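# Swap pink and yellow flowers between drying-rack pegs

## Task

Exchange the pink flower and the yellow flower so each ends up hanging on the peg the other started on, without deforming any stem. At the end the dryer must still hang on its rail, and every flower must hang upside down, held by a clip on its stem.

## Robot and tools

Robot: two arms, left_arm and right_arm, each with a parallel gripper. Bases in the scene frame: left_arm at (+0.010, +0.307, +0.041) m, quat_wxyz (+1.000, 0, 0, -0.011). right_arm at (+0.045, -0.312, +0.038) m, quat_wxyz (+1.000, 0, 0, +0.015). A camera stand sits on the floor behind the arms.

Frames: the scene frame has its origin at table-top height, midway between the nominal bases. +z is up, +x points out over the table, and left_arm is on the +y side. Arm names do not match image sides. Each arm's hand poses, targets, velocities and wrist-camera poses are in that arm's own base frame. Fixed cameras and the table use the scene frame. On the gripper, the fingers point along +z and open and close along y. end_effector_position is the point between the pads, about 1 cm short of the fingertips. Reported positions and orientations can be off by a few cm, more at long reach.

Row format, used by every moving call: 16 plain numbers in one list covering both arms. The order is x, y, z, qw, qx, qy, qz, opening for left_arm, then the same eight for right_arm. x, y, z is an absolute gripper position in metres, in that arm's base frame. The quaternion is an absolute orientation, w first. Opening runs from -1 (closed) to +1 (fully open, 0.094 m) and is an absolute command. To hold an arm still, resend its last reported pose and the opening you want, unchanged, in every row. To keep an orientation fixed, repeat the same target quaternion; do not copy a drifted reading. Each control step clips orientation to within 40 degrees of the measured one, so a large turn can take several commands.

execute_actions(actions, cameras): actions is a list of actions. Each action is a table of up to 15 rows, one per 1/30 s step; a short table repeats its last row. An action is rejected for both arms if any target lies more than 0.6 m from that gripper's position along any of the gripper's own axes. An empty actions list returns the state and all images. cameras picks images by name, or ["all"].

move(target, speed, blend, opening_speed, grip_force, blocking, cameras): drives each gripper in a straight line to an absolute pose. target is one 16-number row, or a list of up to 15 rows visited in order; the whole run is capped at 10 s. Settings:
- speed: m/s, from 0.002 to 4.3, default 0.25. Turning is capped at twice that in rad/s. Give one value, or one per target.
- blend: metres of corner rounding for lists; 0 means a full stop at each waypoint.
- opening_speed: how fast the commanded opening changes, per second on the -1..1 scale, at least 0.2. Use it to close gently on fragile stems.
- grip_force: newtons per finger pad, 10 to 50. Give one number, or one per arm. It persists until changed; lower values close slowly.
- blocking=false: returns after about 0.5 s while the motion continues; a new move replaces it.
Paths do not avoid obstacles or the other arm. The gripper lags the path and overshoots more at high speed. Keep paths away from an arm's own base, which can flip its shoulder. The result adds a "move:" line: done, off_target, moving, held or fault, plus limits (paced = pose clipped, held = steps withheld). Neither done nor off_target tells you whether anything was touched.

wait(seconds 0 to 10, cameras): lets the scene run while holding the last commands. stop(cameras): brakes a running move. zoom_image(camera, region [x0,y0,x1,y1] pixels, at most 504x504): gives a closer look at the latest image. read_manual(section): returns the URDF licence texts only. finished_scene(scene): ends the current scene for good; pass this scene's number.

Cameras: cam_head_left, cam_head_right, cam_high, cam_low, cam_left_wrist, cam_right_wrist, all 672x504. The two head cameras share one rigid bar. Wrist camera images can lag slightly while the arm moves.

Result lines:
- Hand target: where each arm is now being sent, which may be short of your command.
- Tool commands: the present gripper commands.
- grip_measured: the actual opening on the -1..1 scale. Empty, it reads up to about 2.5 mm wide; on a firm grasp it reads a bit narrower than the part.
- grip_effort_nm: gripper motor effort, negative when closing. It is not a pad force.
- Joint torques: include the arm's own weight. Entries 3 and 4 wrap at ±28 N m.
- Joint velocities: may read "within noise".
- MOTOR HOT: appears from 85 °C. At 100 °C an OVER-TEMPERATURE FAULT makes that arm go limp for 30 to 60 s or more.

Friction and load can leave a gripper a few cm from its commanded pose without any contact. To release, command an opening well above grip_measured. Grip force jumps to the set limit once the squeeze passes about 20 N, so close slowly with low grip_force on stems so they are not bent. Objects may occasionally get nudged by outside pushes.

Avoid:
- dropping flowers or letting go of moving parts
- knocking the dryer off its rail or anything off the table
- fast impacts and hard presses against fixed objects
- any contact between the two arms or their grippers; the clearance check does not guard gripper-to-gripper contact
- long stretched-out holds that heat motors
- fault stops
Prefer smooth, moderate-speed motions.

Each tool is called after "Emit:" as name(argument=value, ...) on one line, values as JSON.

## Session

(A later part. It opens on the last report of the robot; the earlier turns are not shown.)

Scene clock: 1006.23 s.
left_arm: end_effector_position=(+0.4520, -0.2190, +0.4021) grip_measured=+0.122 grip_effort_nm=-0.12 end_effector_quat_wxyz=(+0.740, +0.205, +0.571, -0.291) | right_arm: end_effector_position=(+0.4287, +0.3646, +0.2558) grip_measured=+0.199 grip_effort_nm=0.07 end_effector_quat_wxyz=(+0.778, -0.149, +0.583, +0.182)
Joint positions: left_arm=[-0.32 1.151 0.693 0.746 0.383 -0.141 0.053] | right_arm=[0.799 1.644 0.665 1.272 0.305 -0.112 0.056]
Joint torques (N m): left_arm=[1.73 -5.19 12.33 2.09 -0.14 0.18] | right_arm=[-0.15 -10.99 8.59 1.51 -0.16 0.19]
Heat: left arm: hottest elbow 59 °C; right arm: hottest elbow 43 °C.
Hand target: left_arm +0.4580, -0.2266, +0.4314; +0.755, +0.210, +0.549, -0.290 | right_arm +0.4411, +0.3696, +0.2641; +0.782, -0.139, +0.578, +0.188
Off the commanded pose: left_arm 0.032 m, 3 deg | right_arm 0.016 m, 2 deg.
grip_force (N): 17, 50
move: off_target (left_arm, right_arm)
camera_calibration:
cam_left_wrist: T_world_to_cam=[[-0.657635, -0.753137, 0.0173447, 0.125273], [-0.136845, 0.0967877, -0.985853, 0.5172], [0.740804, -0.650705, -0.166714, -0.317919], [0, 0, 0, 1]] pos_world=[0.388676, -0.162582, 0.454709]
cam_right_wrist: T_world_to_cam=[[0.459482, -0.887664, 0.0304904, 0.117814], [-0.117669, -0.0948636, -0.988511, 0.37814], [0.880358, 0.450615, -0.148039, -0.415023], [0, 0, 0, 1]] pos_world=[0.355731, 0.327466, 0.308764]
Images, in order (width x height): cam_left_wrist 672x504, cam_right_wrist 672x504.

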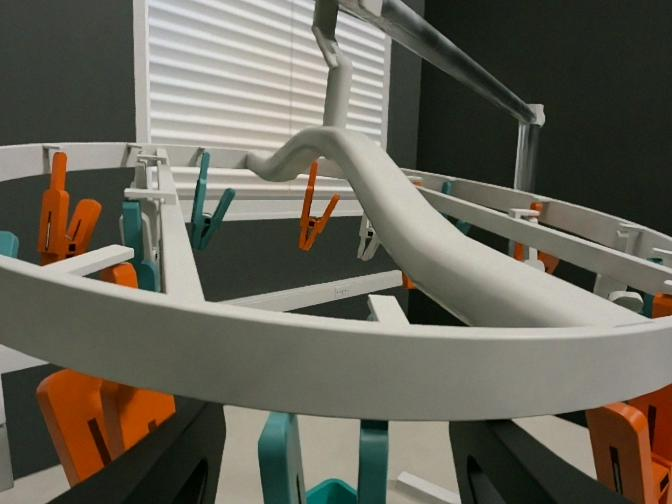

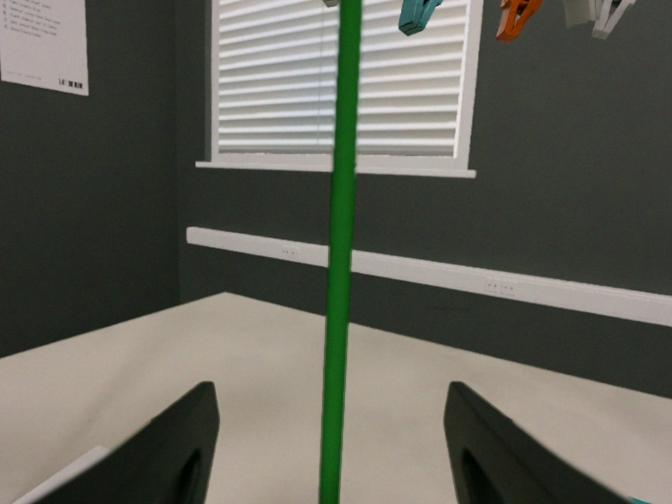

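Emit:
move(target=[[0.4630,-0.2300,0.4110,0.7557,0.2107,0.5490,-0.2901,0.12,0.4417,0.3702,0.2640,0.7817,-0.1388,0.5784,0.1876,-1.0]], speed=0.05, grip_force=[50, 17], cameras=["cam_left_wrist","cam_right_wrist"])

Emit:
zoom_image(camera="cam_left_wrist", region=[200, 330, 480, 504])

Scene clock: 1017.20 s.
left_arm: end_effector_position=(+0.4597, -0.2227, +0.3923) grip_measured=+0.122 grip_effort_nm=-0.12 end_effector_quat_wxyz=(+0.742, +0.205, +0.569, -0.290) | right_arm: end_effector_position=(+0.4287, +0.3646, +0.2558) grip_measured=-0.903 grip_effort_nm=-0.41 end_effector_quat_wxyz=(+0.778, -0.149, +0.583, +0.182)
Joint positions: left_arm=[-0.324 1.195 0.693 0.796 0.38 -0.139 0.053] | right_arm=[0.799 1.644 0.665 1.272 0.305 -0.111 0.005]
Joint torques (N m): left_arm=[1.67 -5.71 10.36 2.8 -0.14 0.17] | right_arm=[-0.26 -11.05 8.62 1.47 -0.13 0.17]
Heat: left arm: hottest elbow 58 °C; right arm: hottest elbow 44 °C.
Hand target: left_arm +0.4622, -0.2296, +0.4107; +0.755, +0.211, +0.549, -0.290 | right_arm +0.4410, +0.3696, +0.2641; +0.782, -0.139, +0.578, +0.188
Off the commanded pose: left_arm 0.020 m, 3 deg | right_arm 0.016 m, 1 deg.
grip_force (N): 50, 17
move: off_target (left_arm, right_arm)
camera_calibration:
cam_left_wrist: T_world_to_cam=[[-0.657134, -0.75364, 0.01419, 0.128587], [-0.130409, 0.0951278, -0.986886, 0.506024], [0.742407, -0.650367, -0.160793, -0.330668], [0, 0, 0, 1]] pos_world=[0.395979, -0.166284, 0.444395]
cam_right_wrist: T_world_to_cam=[[0.459741, -0.887569, 0.029319, 0.117917], [-0.118158, -0.0938579, -0.988549, 0.377997], [0.880157, 0.451012, -0.148024, -0.41513], [0, 0, 0, 1]] pos_world=[0.355831, 0.327366, 0.308763]
Images, in order (width x height): cam_left_wrist 672x504, cam_right_wrist 672x504.

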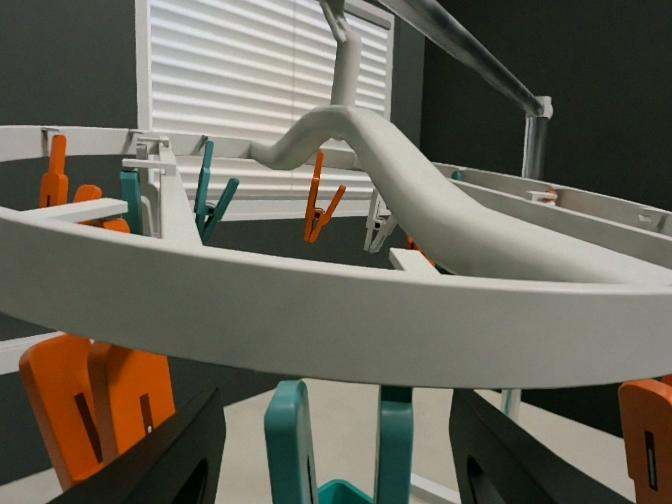

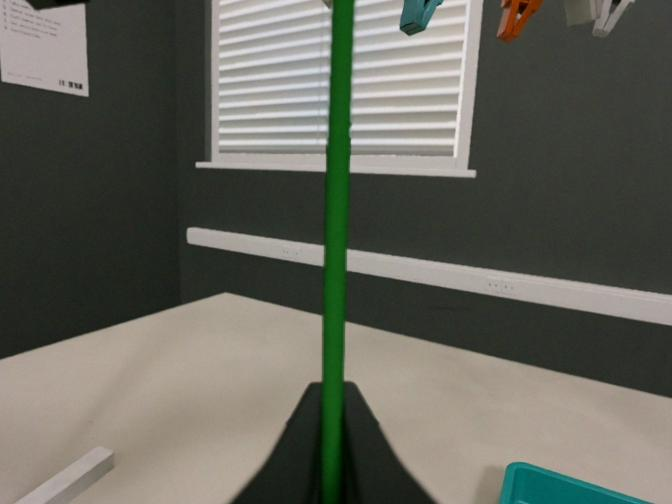

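Scaled by 1.800 from the camera's 672x504 image, which has a finer 960x720 frame.

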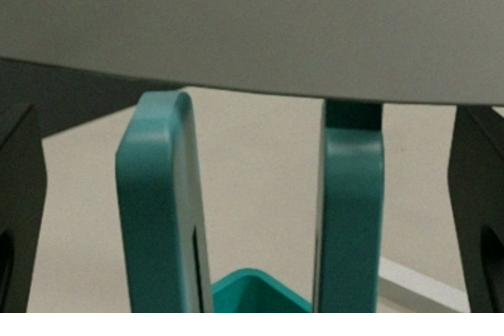

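Emit:
move(target=[[0.4630,-0.2300,0.4110,0.7557,0.2107,0.5490,-0.2901,-0.9,0.4417,0.3702,0.2640,0.7817,-0.1388,0.5784,0.1876,-1.0]], speed=0.05, opening_speed=0.6, cameras=["cam_left_wrist","cam_low","cam_high"])

Emit:
zoom_image(camera="cam_left_wrist", region=[200, 330, 480, 504])

Emit:
zoom_image(camera="cam_low", region=[195, 100, 240, 150])

Scene clock: 1025.83 s.
left_arm: end_effector_position=(+0.4595, -0.2228, +0.3925) grip_measured=-0.594 grip_effort_nm=-1.06 end_effector_quat_wxyz=(+0.742, +0.205, +0.568, -0.290) | right_arm: end_effector_position=(+0.4288, +0.3648, +0.2552) grip_measured=-0.904 grip_effort_nm=-0.43 end_effector_quat_wxyz=(+0.777, -0.149, +0.583, +0.182)
Joint positions: left_arm=[-0.324 1.195 0.693 0.798 0.379 -0.139 0.019] | right_arm=[0.799 1.645 0.665 1.272 0.305 -0.11 0.005]
Joint torques (N m): left_arm=[1.67 -5.77 10.36 2.74 -0.13 0.17] | right_arm=[-0.03 -11.05 8.62 1.48 -0.14 0.17]
Heat: left arm: hottest elbow 58 °C; right arm: hottest elbow 44 °C.
Hand target: left_arm +0.4622, -0.2295, +0.4107; +0.755, +0.210, +0.549, -0.290 | right_arm +0.4410, +0.3697, +0.2640; +0.782, -0.139, +0.578, +0.188
Off the commanded pose: left_arm 0.020 m, 3 deg | right_arm 0.017 m, 2 deg.
grip_force (N): 50, 17
move: off_target (left_arm, right_arm)
camera_calibration:
cam_left_wrist: T_world_to_cam=[[-0.657196, -0.753592, 0.0138485, 0.128637], [-0.129354, 0.0946689, -0.987069, 0.505781], [0.742537, -0.650489, -0.159697, -0.331047], [0, 0, 0, 1]] pos_world=[0.395779, -0.166285, 0.444592]
Images, in order (width x height): cam_high 672x504, cam_low 672x504, cam_left_wrist 672x504.

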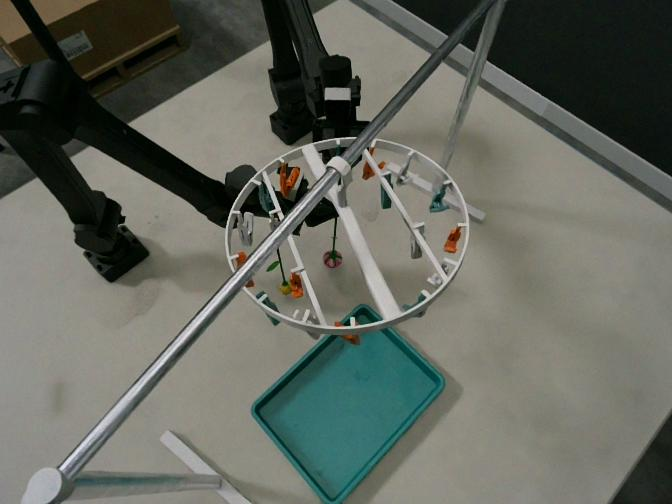

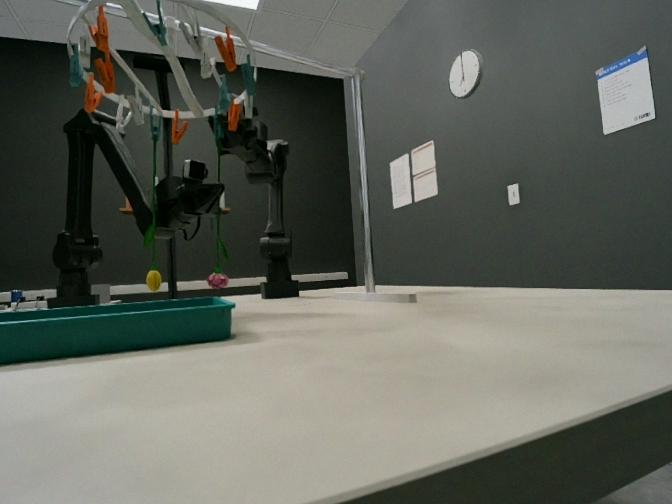

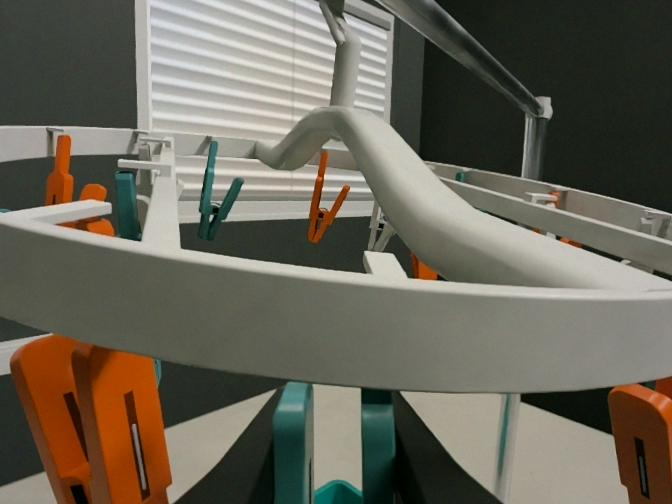

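Scaled by 1.800 from the camera's 672x504 image, which has a finer 960x720 frame.

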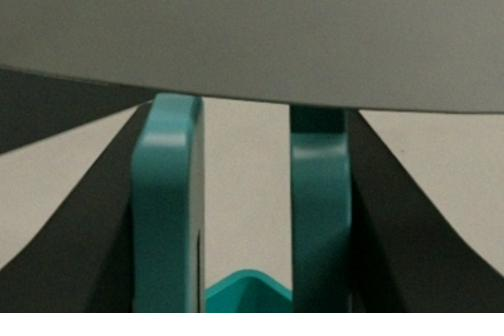

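Scaled by 10.080 from the camera's 672x504 image, which has a finer 960x720 frame.

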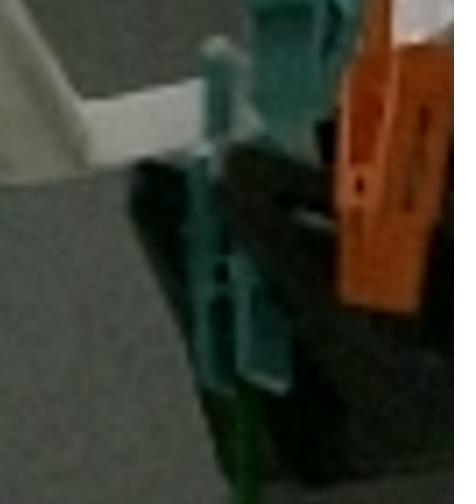

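Emit:
move(target=[[0.4630,-0.2300,0.4110,0.7557,0.2107,0.5490,-0.2901,-1.0,0.4417,0.3702,0.2350,0.7817,-0.1388,0.5784,0.1876,-1.0]], speed=0.04, cameras=["cam_left_wrist","cam_low"])

Emit:
zoom_image(camera="cam_low", region=[195, 100, 240, 150])

Scene clock: 1029.60 s.
left_arm: end_effector_position=(+0.4595, -0.2228, +0.3925) grip_measured=-0.595 grip_effort_nm=-1.06 end_effector_quat_wxyz=(+0.742, +0.205, +0.568, -0.290) | right_arm: end_effector_position=(+0.4321, +0.3682, +0.2250) grip_measured=-0.904 grip_effort_nm=-0.42 end_effector_quat_wxyz=(+0.773, -0.153, +0.589, +0.180)
Joint positions: left_arm=[-0.324 1.195 0.693 0.798 0.379 -0.139 0.019] | right_arm=[0.799 1.729 0.665 1.339 0.305 -0.11 0.005]
Joint torques (N m): left_arm=[1.73 -5.71 10.35 2.76 -0.13 0.17] | right_arm=[-0.15 -11.99 7.25 2.59 -0.12 0.19]
Heat: left arm: hottest elbow 58 °C; right arm: hottest elbow 44 °C.
Hand target: left_arm +0.4622, -0.2295, +0.4107; +0.755, +0.210, +0.549, -0.290 | right_arm +0.4412, +0.3699, +0.2348; +0.781, -0.139, +0.579, +0.188
Off the commanded pose: left_arm 0.020 m, 3 deg | right_arm 0.014 m, 2 deg.
grip_force (N): 50, 17
move: off_target (left_arm, right_arm)
camera_calibration:
cam_left_wrist: T_world_to_cam=[[-0.657196, -0.753592, 0.0138485, 0.128637], [-0.129354, 0.0946689, -0.987069, 0.505781], [0.742537, -0.650489, -0.159697, -0.331047], [0, 0, 0, 1]] pos_world=[0.395779, -0.166285, 0.444592]
Images, in order (width x height): cam_low 672x504, cam_left_wrist 672x504.

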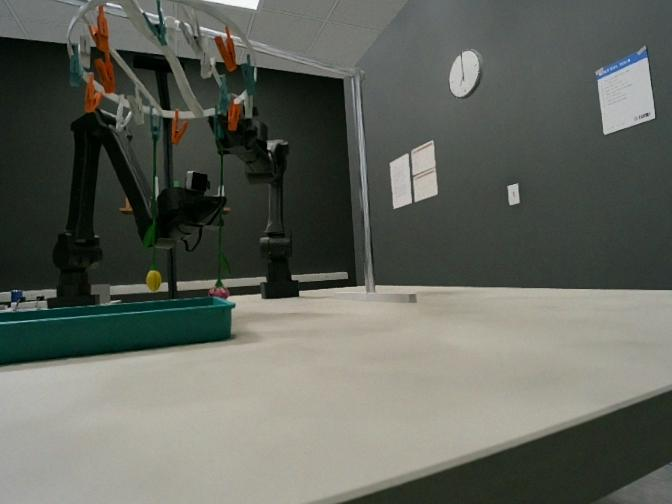

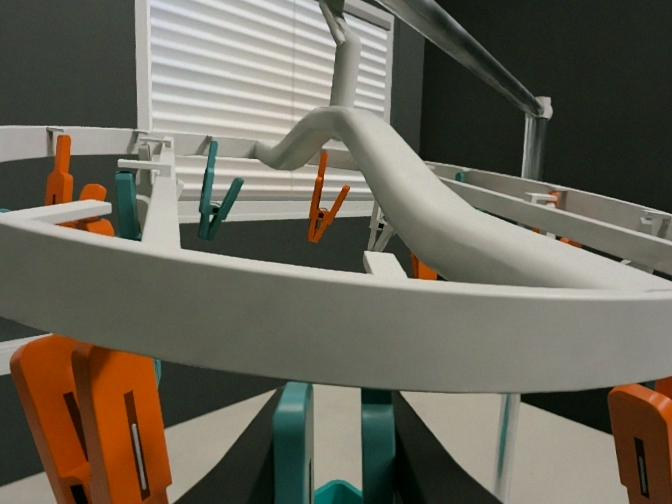

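Scaled by 10.080 from the camera's 672x504 image, which has a finer 960x720 frame.

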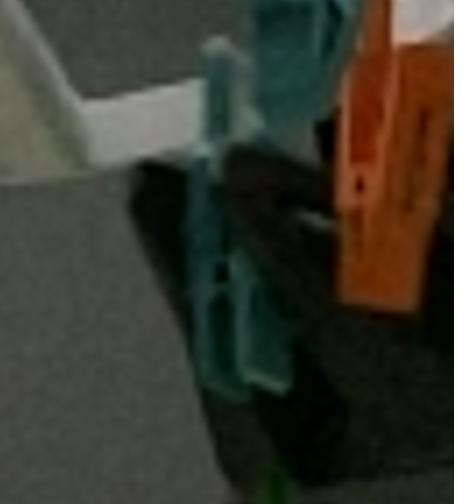

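Emit:
move(target=[[0.4830,-0.2070,0.4110,0.7253,0.2577,0.5278,-0.3538,-1.0,0.2900,0.3560,0.2400,0.7335,-0.2434,0.5427,0.3290,-1.0],[0.5030,-0.1910,0.4110,0.6934,0.3027,0.5038,-0.4167,-1.0,0.2900,0.3560,0.3050,0.7335,-0.2434,0.5427,0.3290,-1.0]], speed=0.05, blend=0.003, cameras=["all"])

Scene clock: 1088.37 s.
left_arm: end_effector_position=(+0.4909, -0.1958, +0.3902) grip_measured=-0.595 grip_effort_nm=-1.06 end_effector_quat_wxyz=(+0.679, +0.298, +0.521, -0.423) | right_arm: end_effector_position=(+0.2877, +0.3448, +0.2815) grip_measured=-0.904 grip_effort_nm=-0.42 end_effector_quat_wxyz=(+0.726, -0.253, +0.558, +0.313)
Joint positions: left_arm=[-0.116 1.408 0.835 1.043 0.906 -0.419 0.019] | right_arm=[0.903 1.235 0.37 1.118 0.069 -0.036 0.005]
Joint torques (N m): left_arm=[3.55 -7.71 11.06 2.25 -0.06 -0.08] | right_arm=[1.32 -6.3 9.58 1.62 -0.1 0.19]
Heat: left arm: hottest elbow 59 °C; right arm: hottest elbow 43 °C.
Hand target: left_arm +0.5016, -0.1906, +0.4106; +0.693, +0.303, +0.504, -0.416 | right_arm +0.2893, +0.3549, +0.3050; +0.734, -0.243, +0.543, +0.329
Off the commanded pose: left_arm 0.025 m, 3 deg | right_arm 0.026 m, 3 deg.
grip_force (N): 50, 17
move: off_target (left_arm, right_arm)
camera_calibration:
cam_left_wrist: T_world_to_cam=[[-0.881471, -0.471603, 0.0244903, 0.330661], [-0.0924472, 0.121471, -0.98828, 0.492604], [0.463102, -0.873404, -0.150672, -0.247208], [0, 0, 0, 1]] pos_world=[0.45149, -0.119809, 0.441485]
cam_right_wrist: T_world_to_cam=[[0.73786, -0.674379, 0.0278637, 0.0113486], [-0.0979375, -0.147819, -0.984153, 0.396485], [0.667811, 0.723438, -0.175117, -0.303473], [0, 0, 0, 1]] pos_world=[0.23312, 0.285806, 0.336742]

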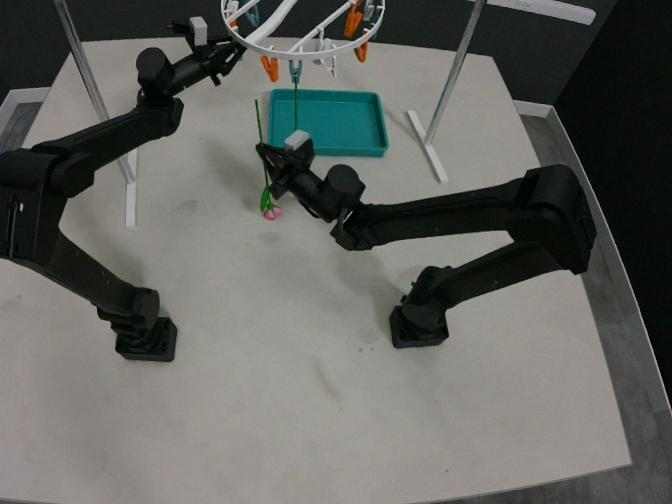

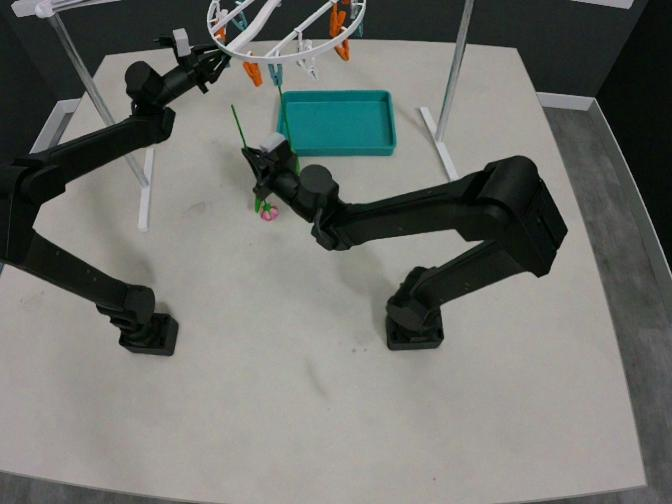

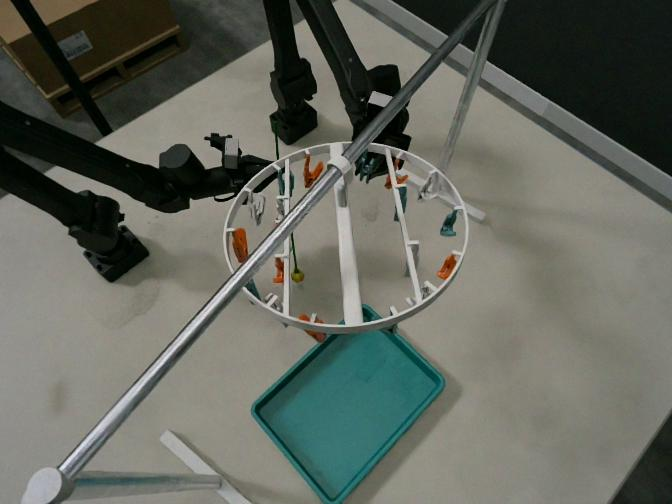

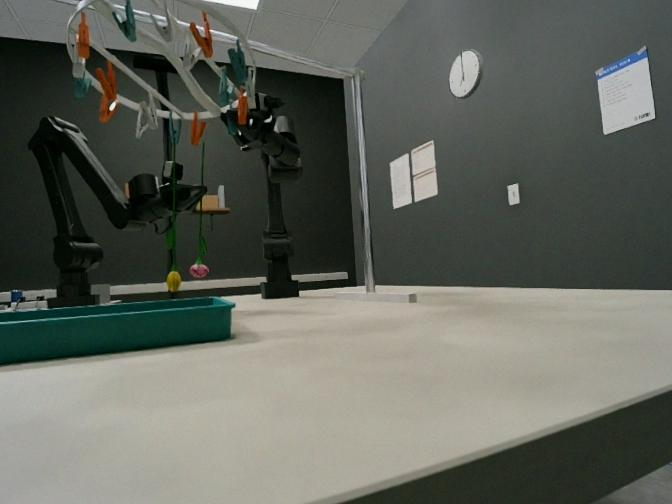

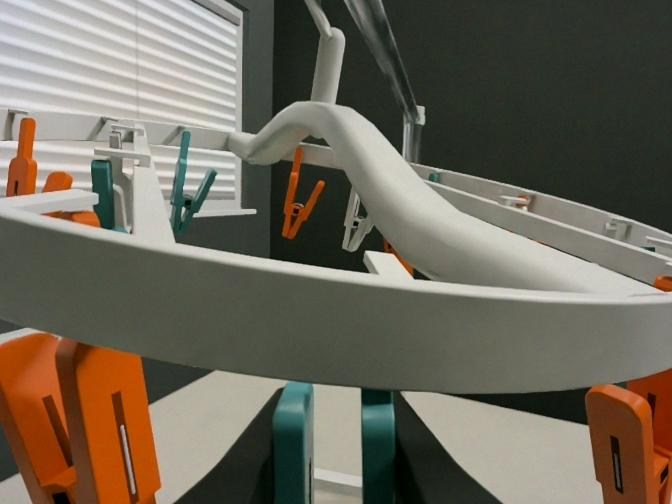

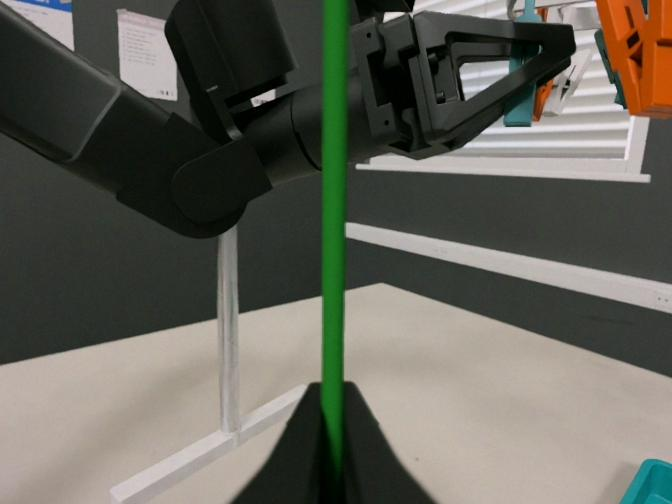

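Emit:
move(target=[[0.5030,-0.1910,0.4110,0.6934,0.3027,0.5038,-0.4167,0.1,0.2900,0.3560,0.3050,0.7335,-0.2434,0.5427,0.3290,-1.0],[0.4660,-0.1200,0.4110,0.6934,0.3027,0.5038,-0.4167,0.2,0.2900,0.3560,0.3050,0.7335,-0.2434,0.5427,0.3290,-1.0],[0.3000,-0.1500,0.3100,0.7198,0.2198,0.6040,-0.2620,0.2,0.2900,0.3560,0.3050,0.7335,-0.2434,0.5427,0.3290,-1.0],[0.2480,-0.1900,0.2250,0.7198,0.2198,0.6040,-0.2620,0.2,0.2900,0.3560,0.3050,0.7335,-0.2434,0.5427,0.3290,-1.0]], speed=[0.05,0.12,0.2,0.15], blend=[0,0.02,0.03,0], opening_speed=0.7, cameras=["cam_left_wrist","cam_right_wrist","cam_high"])

Emit:
zoom_image(camera="cam_left_wrist", region=[280, 380, 400, 500])

Scene clock: 1104.00 s.
left_arm: end_effector_position=(+0.2501, -0.1876, +0.2236) grip_measured=+0.198 grip_effort_nm=0.06 end_effector_quat_wxyz=(+0.716, +0.215, +0.610, -0.262) | right_arm: end_effector_position=(+0.2876, +0.3447, +0.2820) grip_measured=-0.904 grip_effort_nm=-0.42 end_effector_quat_wxyz=(+0.726, -0.252, +0.558, +0.313)
Joint positions: left_arm=[-0.585 0.674 0.006 0.832 0.103 -0.028 0.056] | right_arm=[0.903 1.234 0.37 1.118 0.069 -0.036 0.005]
Joint torques (N m): left_arm=[1.79 1.32 7.23 3.08 -0.08 0.16] | right_arm=[1.44 -6.3 9.62 1.58 -0.09 0.2]
Heat: left arm: hottest elbow 60 °C; right arm: hottest elbow 46 °C.
Hand target: left_arm +0.2479, -0.1899, +0.2249; +0.719, +0.220, +0.605, -0.262 | right_arm +0.2893, +0.3549, +0.3050; +0.733, -0.243, +0.543, +0.329
Off the commanded pose: left_arm 0.003 m, 1 deg | right_arm 0.026 m, 3 deg.
grip_force (N): 50, 17
move: off_target (right_arm); blend cut to 0 m at target 2
camera_calibration:
cam_left_wrist: T_world_to_cam=[[-0.631686, -0.775222, -0.00191901, 0.0128491], [-0.206495, 0.170647, -0.963452, 0.336789], [0.747217, -0.608202, -0.267875, -0.148645], [0, 0, 0, 1]] pos_world=[0.188732, -0.137917, 0.284687]
cam_right_wrist: T_world_to_cam=[[0.738188, -0.674033, 0.0275368, 0.0112113], [-0.097359, -0.146841, -0.984357, 0.396494], [0.667532, 0.72396, -0.174019, -0.303646], [0, 0, 0, 1]] pos_world=[0.23302, 0.285606, 0.337143]
Images, in order (width x height): cam_high 672x504, cam_left_wrist 672x504, cam_right_wrist 672x504.

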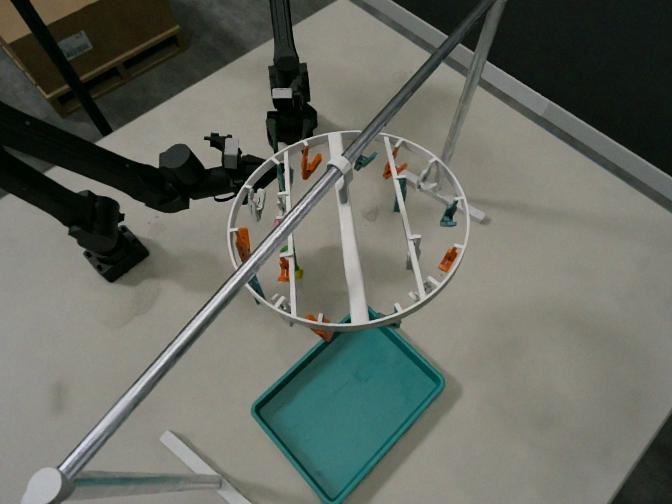

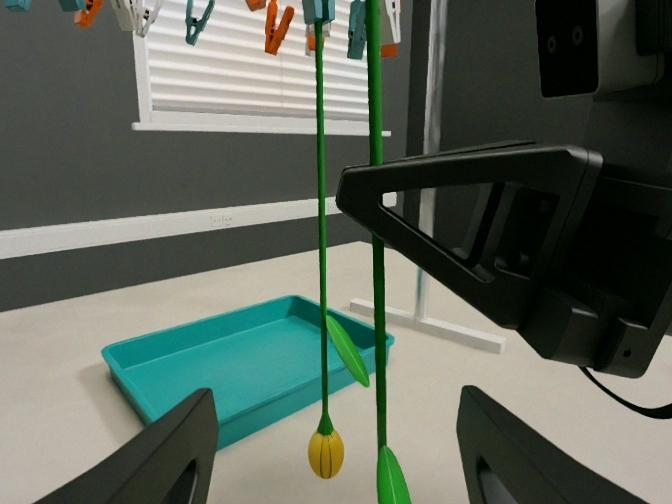

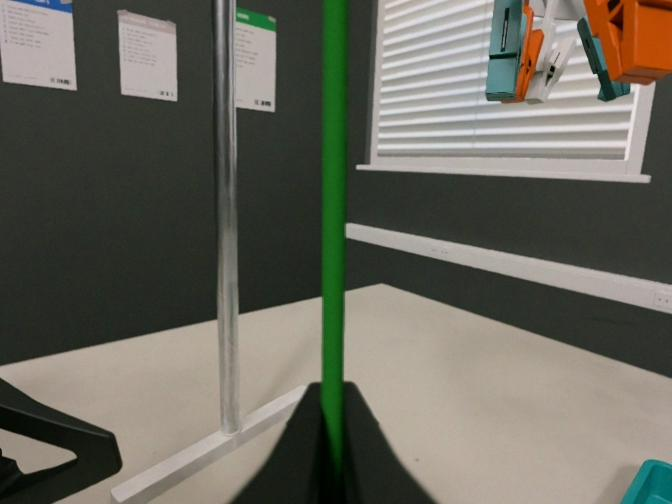

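Scaled by 4.200 from the camera's 672x504 image, which has a finer 960x720 frame.

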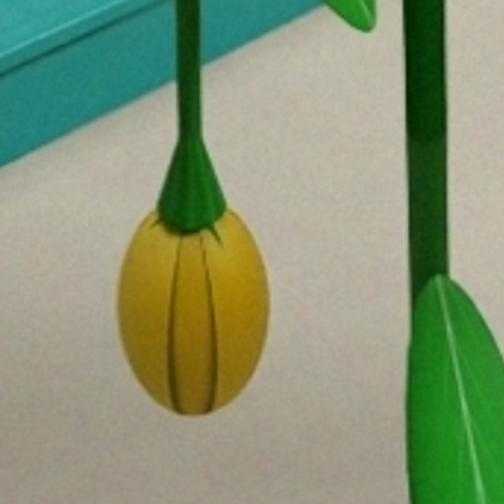

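Emit:
move(target=[[0.2785,-0.2391,0.2265,0.7198,0.2198,0.6040,-0.2620,0.2,0.2900,0.3560,0.3050,0.7335,-0.2434,0.5427,0.3290,-1.0]], speed=0.12, cameras=["cam_left_wrist"])

Emit:
zoom_image(camera="cam_left_wrist", region=[280, 330, 400, 450])

Scene clock: 1116.17 s.
left_arm: end_effector_position=(+0.2708, -0.2277, +0.2049) grip_measured=+0.198 grip_effort_nm=0.06 end_effector_quat_wxyz=(+0.703, +0.222, +0.626, -0.256) | right_arm: end_effector_position=(+0.2876, +0.3447, +0.2820) grip_measured=-0.904 grip_effort_nm=-0.43 end_effector_quat_wxyz=(+0.726, -0.252, +0.558, +0.313)
Joint positions: left_arm=[-0.706 1.064 0.075 1.108 -0.016 -0.007 0.056] | right_arm=[0.903 1.234 0.37 1.118 0.069 -0.036 0.005]
Joint torques (N m): left_arm=[1.73 -1.03 8.51 3.08 -0.08 0.17] | right_arm=[1.26 -6.07 9.68 1.52 -0.08 0.18]
Heat: left arm: hottest elbow 60 °C; right arm: hottest elbow 48 °C.
Hand target: left_arm +0.2775, -0.2382, +0.2262; +0.719, +0.220, +0.605, -0.262 | right_arm +0.2893, +0.3549, +0.3050; +0.733, -0.243, +0.543, +0.329
Off the commanded pose: left_arm 0.026 m, 3 deg | right_arm 0.026 m, 3 deg.
grip_force (N): 50, 17
move: off_target (left_arm, right_arm)
camera_calibration:
cam_left_wrist: T_world_to_cam=[[-0.631924, -0.775021, -0.00377168, -0.00475024], [-0.238115, 0.198777, -0.950678, 0.342307], [0.737545, -0.599858, -0.310156, -0.18035], [0, 0, 0, 1]] pos_world=[0.211523, -0.179909, 0.269469]
Images, in order (width x height): cam_left_wrist 672x504.

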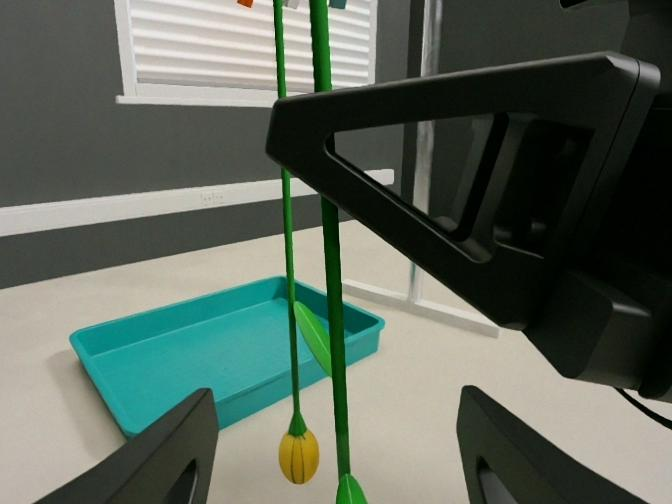

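Scaled by 4.200 from the camera's 672x504 image, which has a finer 960x720 frame.

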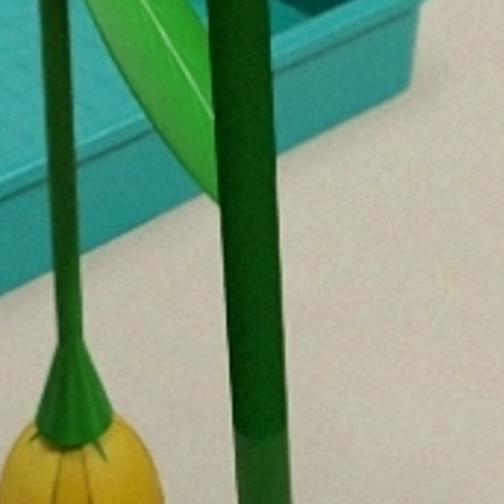

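Emit:
move(target=[[0.3060,-0.2625,0.2430,0.7198,0.2198,0.6040,-0.2620,0.2,0.2900,0.3560,0.3050,0.7335,-0.2434,0.5427,0.3290,-1.0]], speed=0.1, cameras=["cam_left_wrist"])

Emit:
zoom_image(camera="cam_left_wrist", region=[280, 350, 400, 470])

Scene clock: 1124.17 s.
left_arm: end_effector_position=(+0.2947, -0.2473, +0.2196) grip_measured=+0.198 grip_effort_nm=0.06 end_effector_quat_wxyz=(+0.706, +0.220, +0.623, -0.255) | right_arm: end_effector_position=(+0.2875, +0.3435, +0.2846) grip_measured=-0.904 grip_effort_nm=-0.42 end_effector_quat_wxyz=(+0.728, -0.250, +0.556, +0.313)
Joint positions: left_arm=[-0.706 1.126 0.164 1.089 -0.019 -0.005 0.056] | right_arm=[0.902 1.228 0.37 1.118 0.071 -0.036 0.004]
Joint torques (N m): left_arm=[1.85 -2.32 9.74 1.99 0.12 0.14] | right_arm=[1.44 -5.71 9.73 1.55 -0.16 0.18]
Heat: left arm: hottest elbow 59 °C; right arm: hottest elbow 48 °C.
Hand target: left_arm +0.3045, -0.2612, +0.2432; +0.720, +0.220, +0.604, -0.262 | right_arm +0.2893, +0.3550, +0.3050; +0.733, -0.244, +0.543, +0.329
Off the commanded pose: left_arm 0.030 m, 3 deg | right_arm 0.024 m, 3 deg.
grip_force (N): 50, 17
move: off_target (left_arm, right_arm)
camera_calibration:
cam_left_wrist: T_world_to_cam=[[-0.629003, -0.777382, -0.00577328, -0.00568204], [-0.231435, 0.19434, -0.953242, 0.363394], [0.742155, -0.598256, -0.302153, -0.207902], [0, 0, 0, 1]] pos_world=[0.234823, -0.199417, 0.283551]
Images, in order (width x height): cam_left_wrist 672x504.

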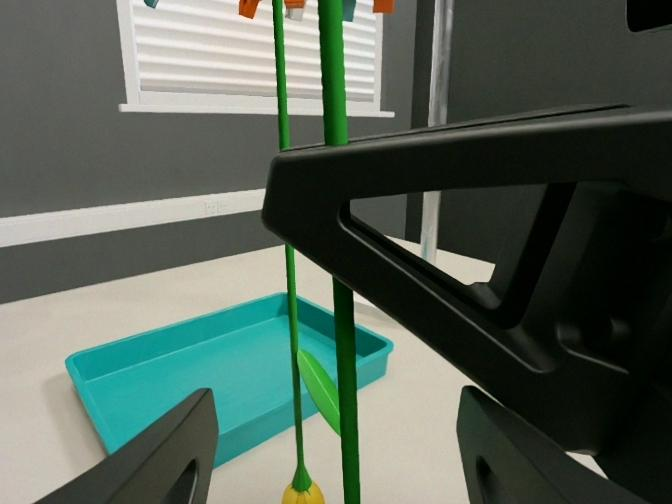

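Scaled by 4.200 from the camera's 672x504 image, which has a finer 960x720 frame.

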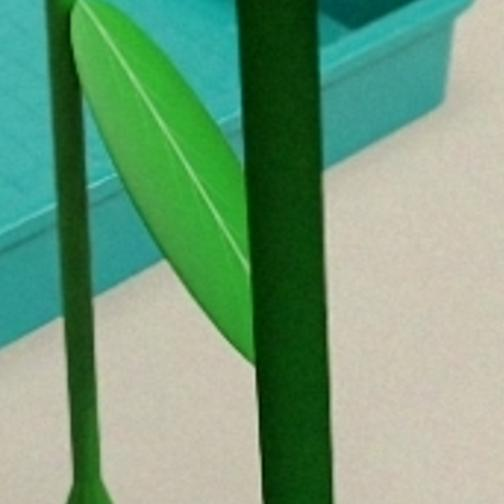

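Emit:
move(target=[[0.3156,-0.2748,0.2420,0.7198,0.2198,0.6040,-0.2620,0.2,0.2900,0.3560,0.3050,0.7335,-0.2434,0.5427,0.3290,-1.0],[0.3156,-0.2748,0.2420,0.7198,0.2198,0.6040,-0.2620,-1.0,0.2900,0.3560,0.3050,0.7335,-0.2434,0.5427,0.3290,-1.0]], speed=0.06, grip_force=[17, 17], cameras=["cam_left_wrist","cam_low"])

Scene clock: 1136.07 s.
left_arm: end_effector_position=(+0.3085, -0.2616, +0.2201) grip_measured=-0.913 grip_effort_nm=-0.42 end_effector_quat_wxyz=(+0.703, +0.221, +0.626, -0.253) | right_arm: end_effector_position=(+0.2870, +0.3439, +0.2848) grip_measured=-0.904 grip_effort_nm=-0.42 end_effector_quat_wxyz=(+0.728, -0.251, +0.555, +0.314)
Joint positions: left_arm=[-0.715 1.19 0.214 1.094 -0.03 -0.003 0.004] | right_arm=[0.903 1.228 0.37 1.118 0.069 -0.036 0.004]
Joint torques (N m): left_arm=[1.73 -2.96 8.75 3.03 0.1 0.14] | right_arm=[1.32 -5.6 9.68 1.55 -0.1 0.19]
Heat: left arm: hottest elbow 60 °C; right arm: hottest elbow 49 °C.
Hand target: left_arm +0.3145, -0.2739, +0.2420; +0.720, +0.220, +0.604, -0.262 | right_arm +0.2892, +0.3551, +0.3051; +0.733, -0.243, +0.543, +0.329
Off the commanded pose: left_arm 0.027 m, 3 deg | right_arm 0.024 m, 2 deg.
grip_force (N): 17, 17
move: moving (left_arm; no rest 5 s after target 2's new opening was sent), off_target (right_arm); target 2's new opening was sent with left_arm's hand 0.036 m and 5 deg from that target
camera_calibration:
cam_left_wrist: T_world_to_cam=[[-0.627699, -0.778427, -0.00669352, -0.00867935], [-0.238042, 0.200122, -0.950414, 0.372696], [0.741168, -0.594981, -0.310915, -0.223501], [0, 0, 0, 1]] pos_world=[0.248921, -0.21432, 0.284668]
Images, in order (width x height): cam_low 672x504, cam_left_wrist 672x504.

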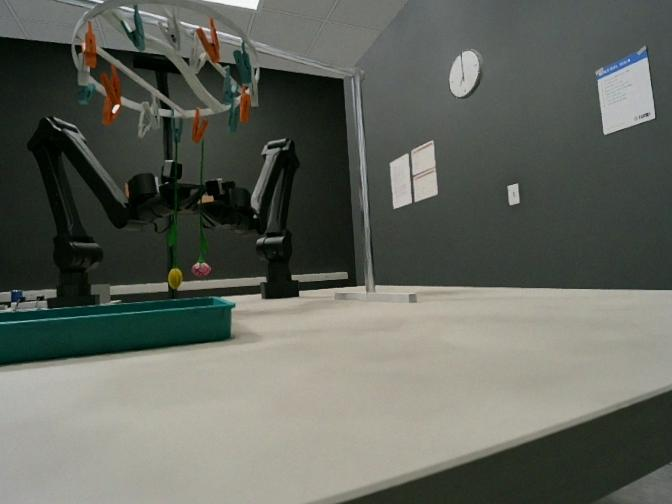

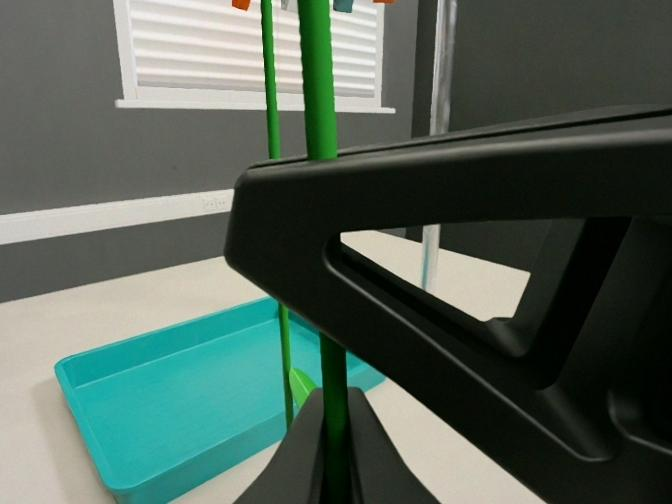

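Emit:
move(target=[[0.3156,-0.2748,0.2420,0.7198,0.2198,0.6040,-0.2620,-1.0,0.2900,0.3560,0.3050,0.7335,-0.2434,0.5427,0.3290,-0.75],[0.3156,-0.2748,0.2420,0.7198,0.2198,0.6040,-0.2620,-1.0,0.2900,0.3560,0.3050,0.7335,-0.2434,0.5427,0.3290,0.1],[0.3156,-0.2748,0.2420,0.7198,0.2198,0.6040,-0.2620,-1.0,0.2250,0.2880,0.3000,0.7335,-0.2434,0.5427,0.3290,0.1]], speed=0.1, opening_speed=0.6, cameras=["cam_left_wrist","cam_low","cam_right_wrist"])

Scene clock: 1149.33 s.
left_arm: end_effector_position=(+0.3086, -0.2619, +0.2188) grip_measured=-0.914 grip_effort_nm=-0.45 end_effector_quat_wxyz=(+0.702, +0.221, +0.627, -0.253) | right_arm: end_effector_position=(+0.2291, +0.2877, +0.3046) grip_measured=+0.099 grip_effort_nm=0.07 end_effector_quat_wxyz=(+0.737, -0.239, +0.540, +0.328)
Joint positions: left_arm=[-0.716 1.193 0.214 1.094 -0.031 -0.003 0.004] | right_arm=[0.952 0.874 0.211 0.972 0.112 -0.034 0.052]
Joint torques (N m): left_arm=[1.79 -3.25 8.7 3.03 0.1 0.14] | right_arm=[1.2 -1.2 6.75 1.5 0.07 0.02]
Heat: left arm: hottest elbow 60 °C; right arm: hottest elbow 50 °C.
Hand target: left_arm +0.3146, -0.2738, +0.2419; +0.720, +0.220, +0.604, -0.262 | right_arm +0.2251, +0.2880, +0.3000; +0.733, -0.243, +0.543, +0.329
Off the commanded pose: left_arm 0.027 m, 4 deg | right_arm 0.006 m, 1 deg.
grip_force (N): 17, 17
move: off_target (left_arm); target 2's new opening was sent with right_arm's hand 0.024 m and 2 deg from that target
camera_calibration:
cam_left_wrist: T_world_to_cam=[[-0.6277, -0.778426, -0.00676849, -0.00872442], [-0.240494, 0.202182, -0.94936, 0.372682], [0.740375, -0.594286, -0.314117, -0.223088], [0, 0, 0, 1]] pos_world=[0.24932, -0.214719, 0.283675]
cam_right_wrist: T_world_to_cam=[[0.743454, -0.668736, 0.00828986, 0.0184915], [-0.0746297, -0.0952732, -0.99265, 0.387099], [0.66461, 0.73737, -0.120739, -0.2389], [0, 0, 0, 1]] pos_world=[0.173917, 0.225404, 0.355256]
Images, in order (width x height): cam_low 672x504, cam_left_wrist 672x504, cam_right_wrist 672x504.

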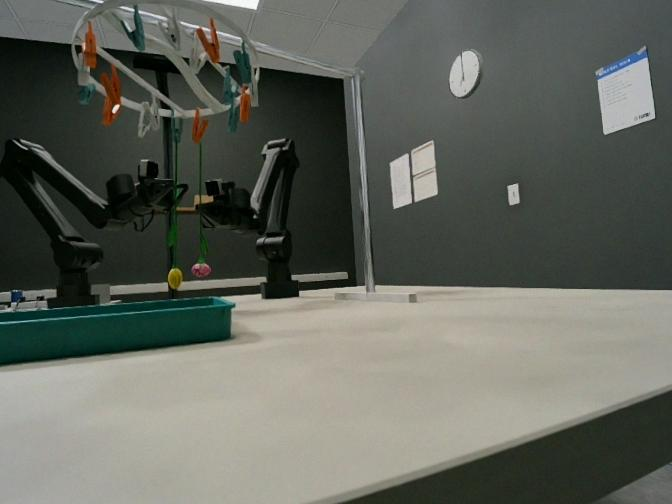

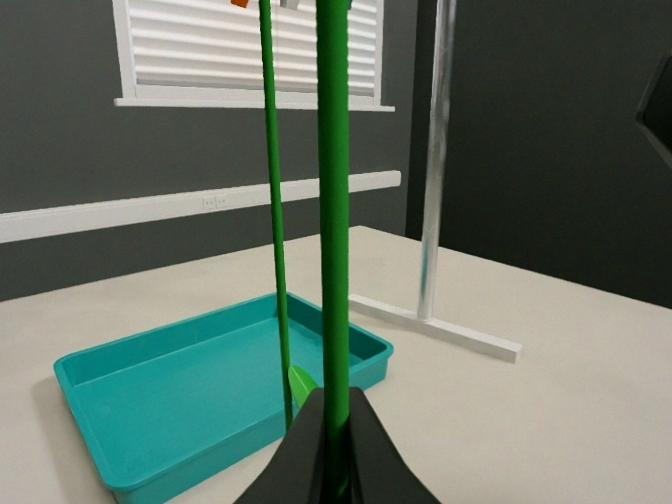

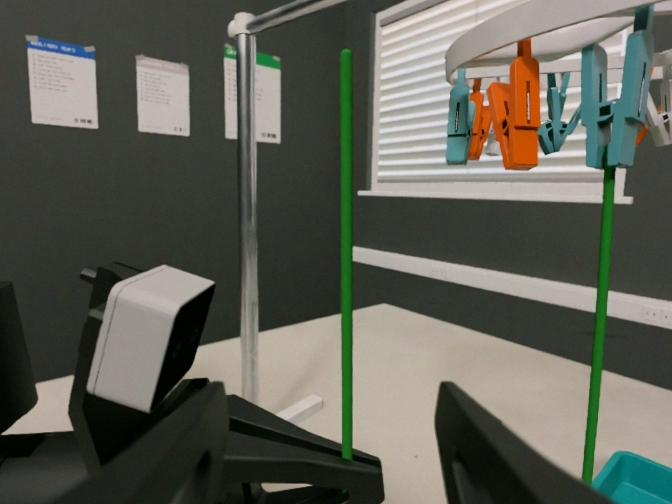

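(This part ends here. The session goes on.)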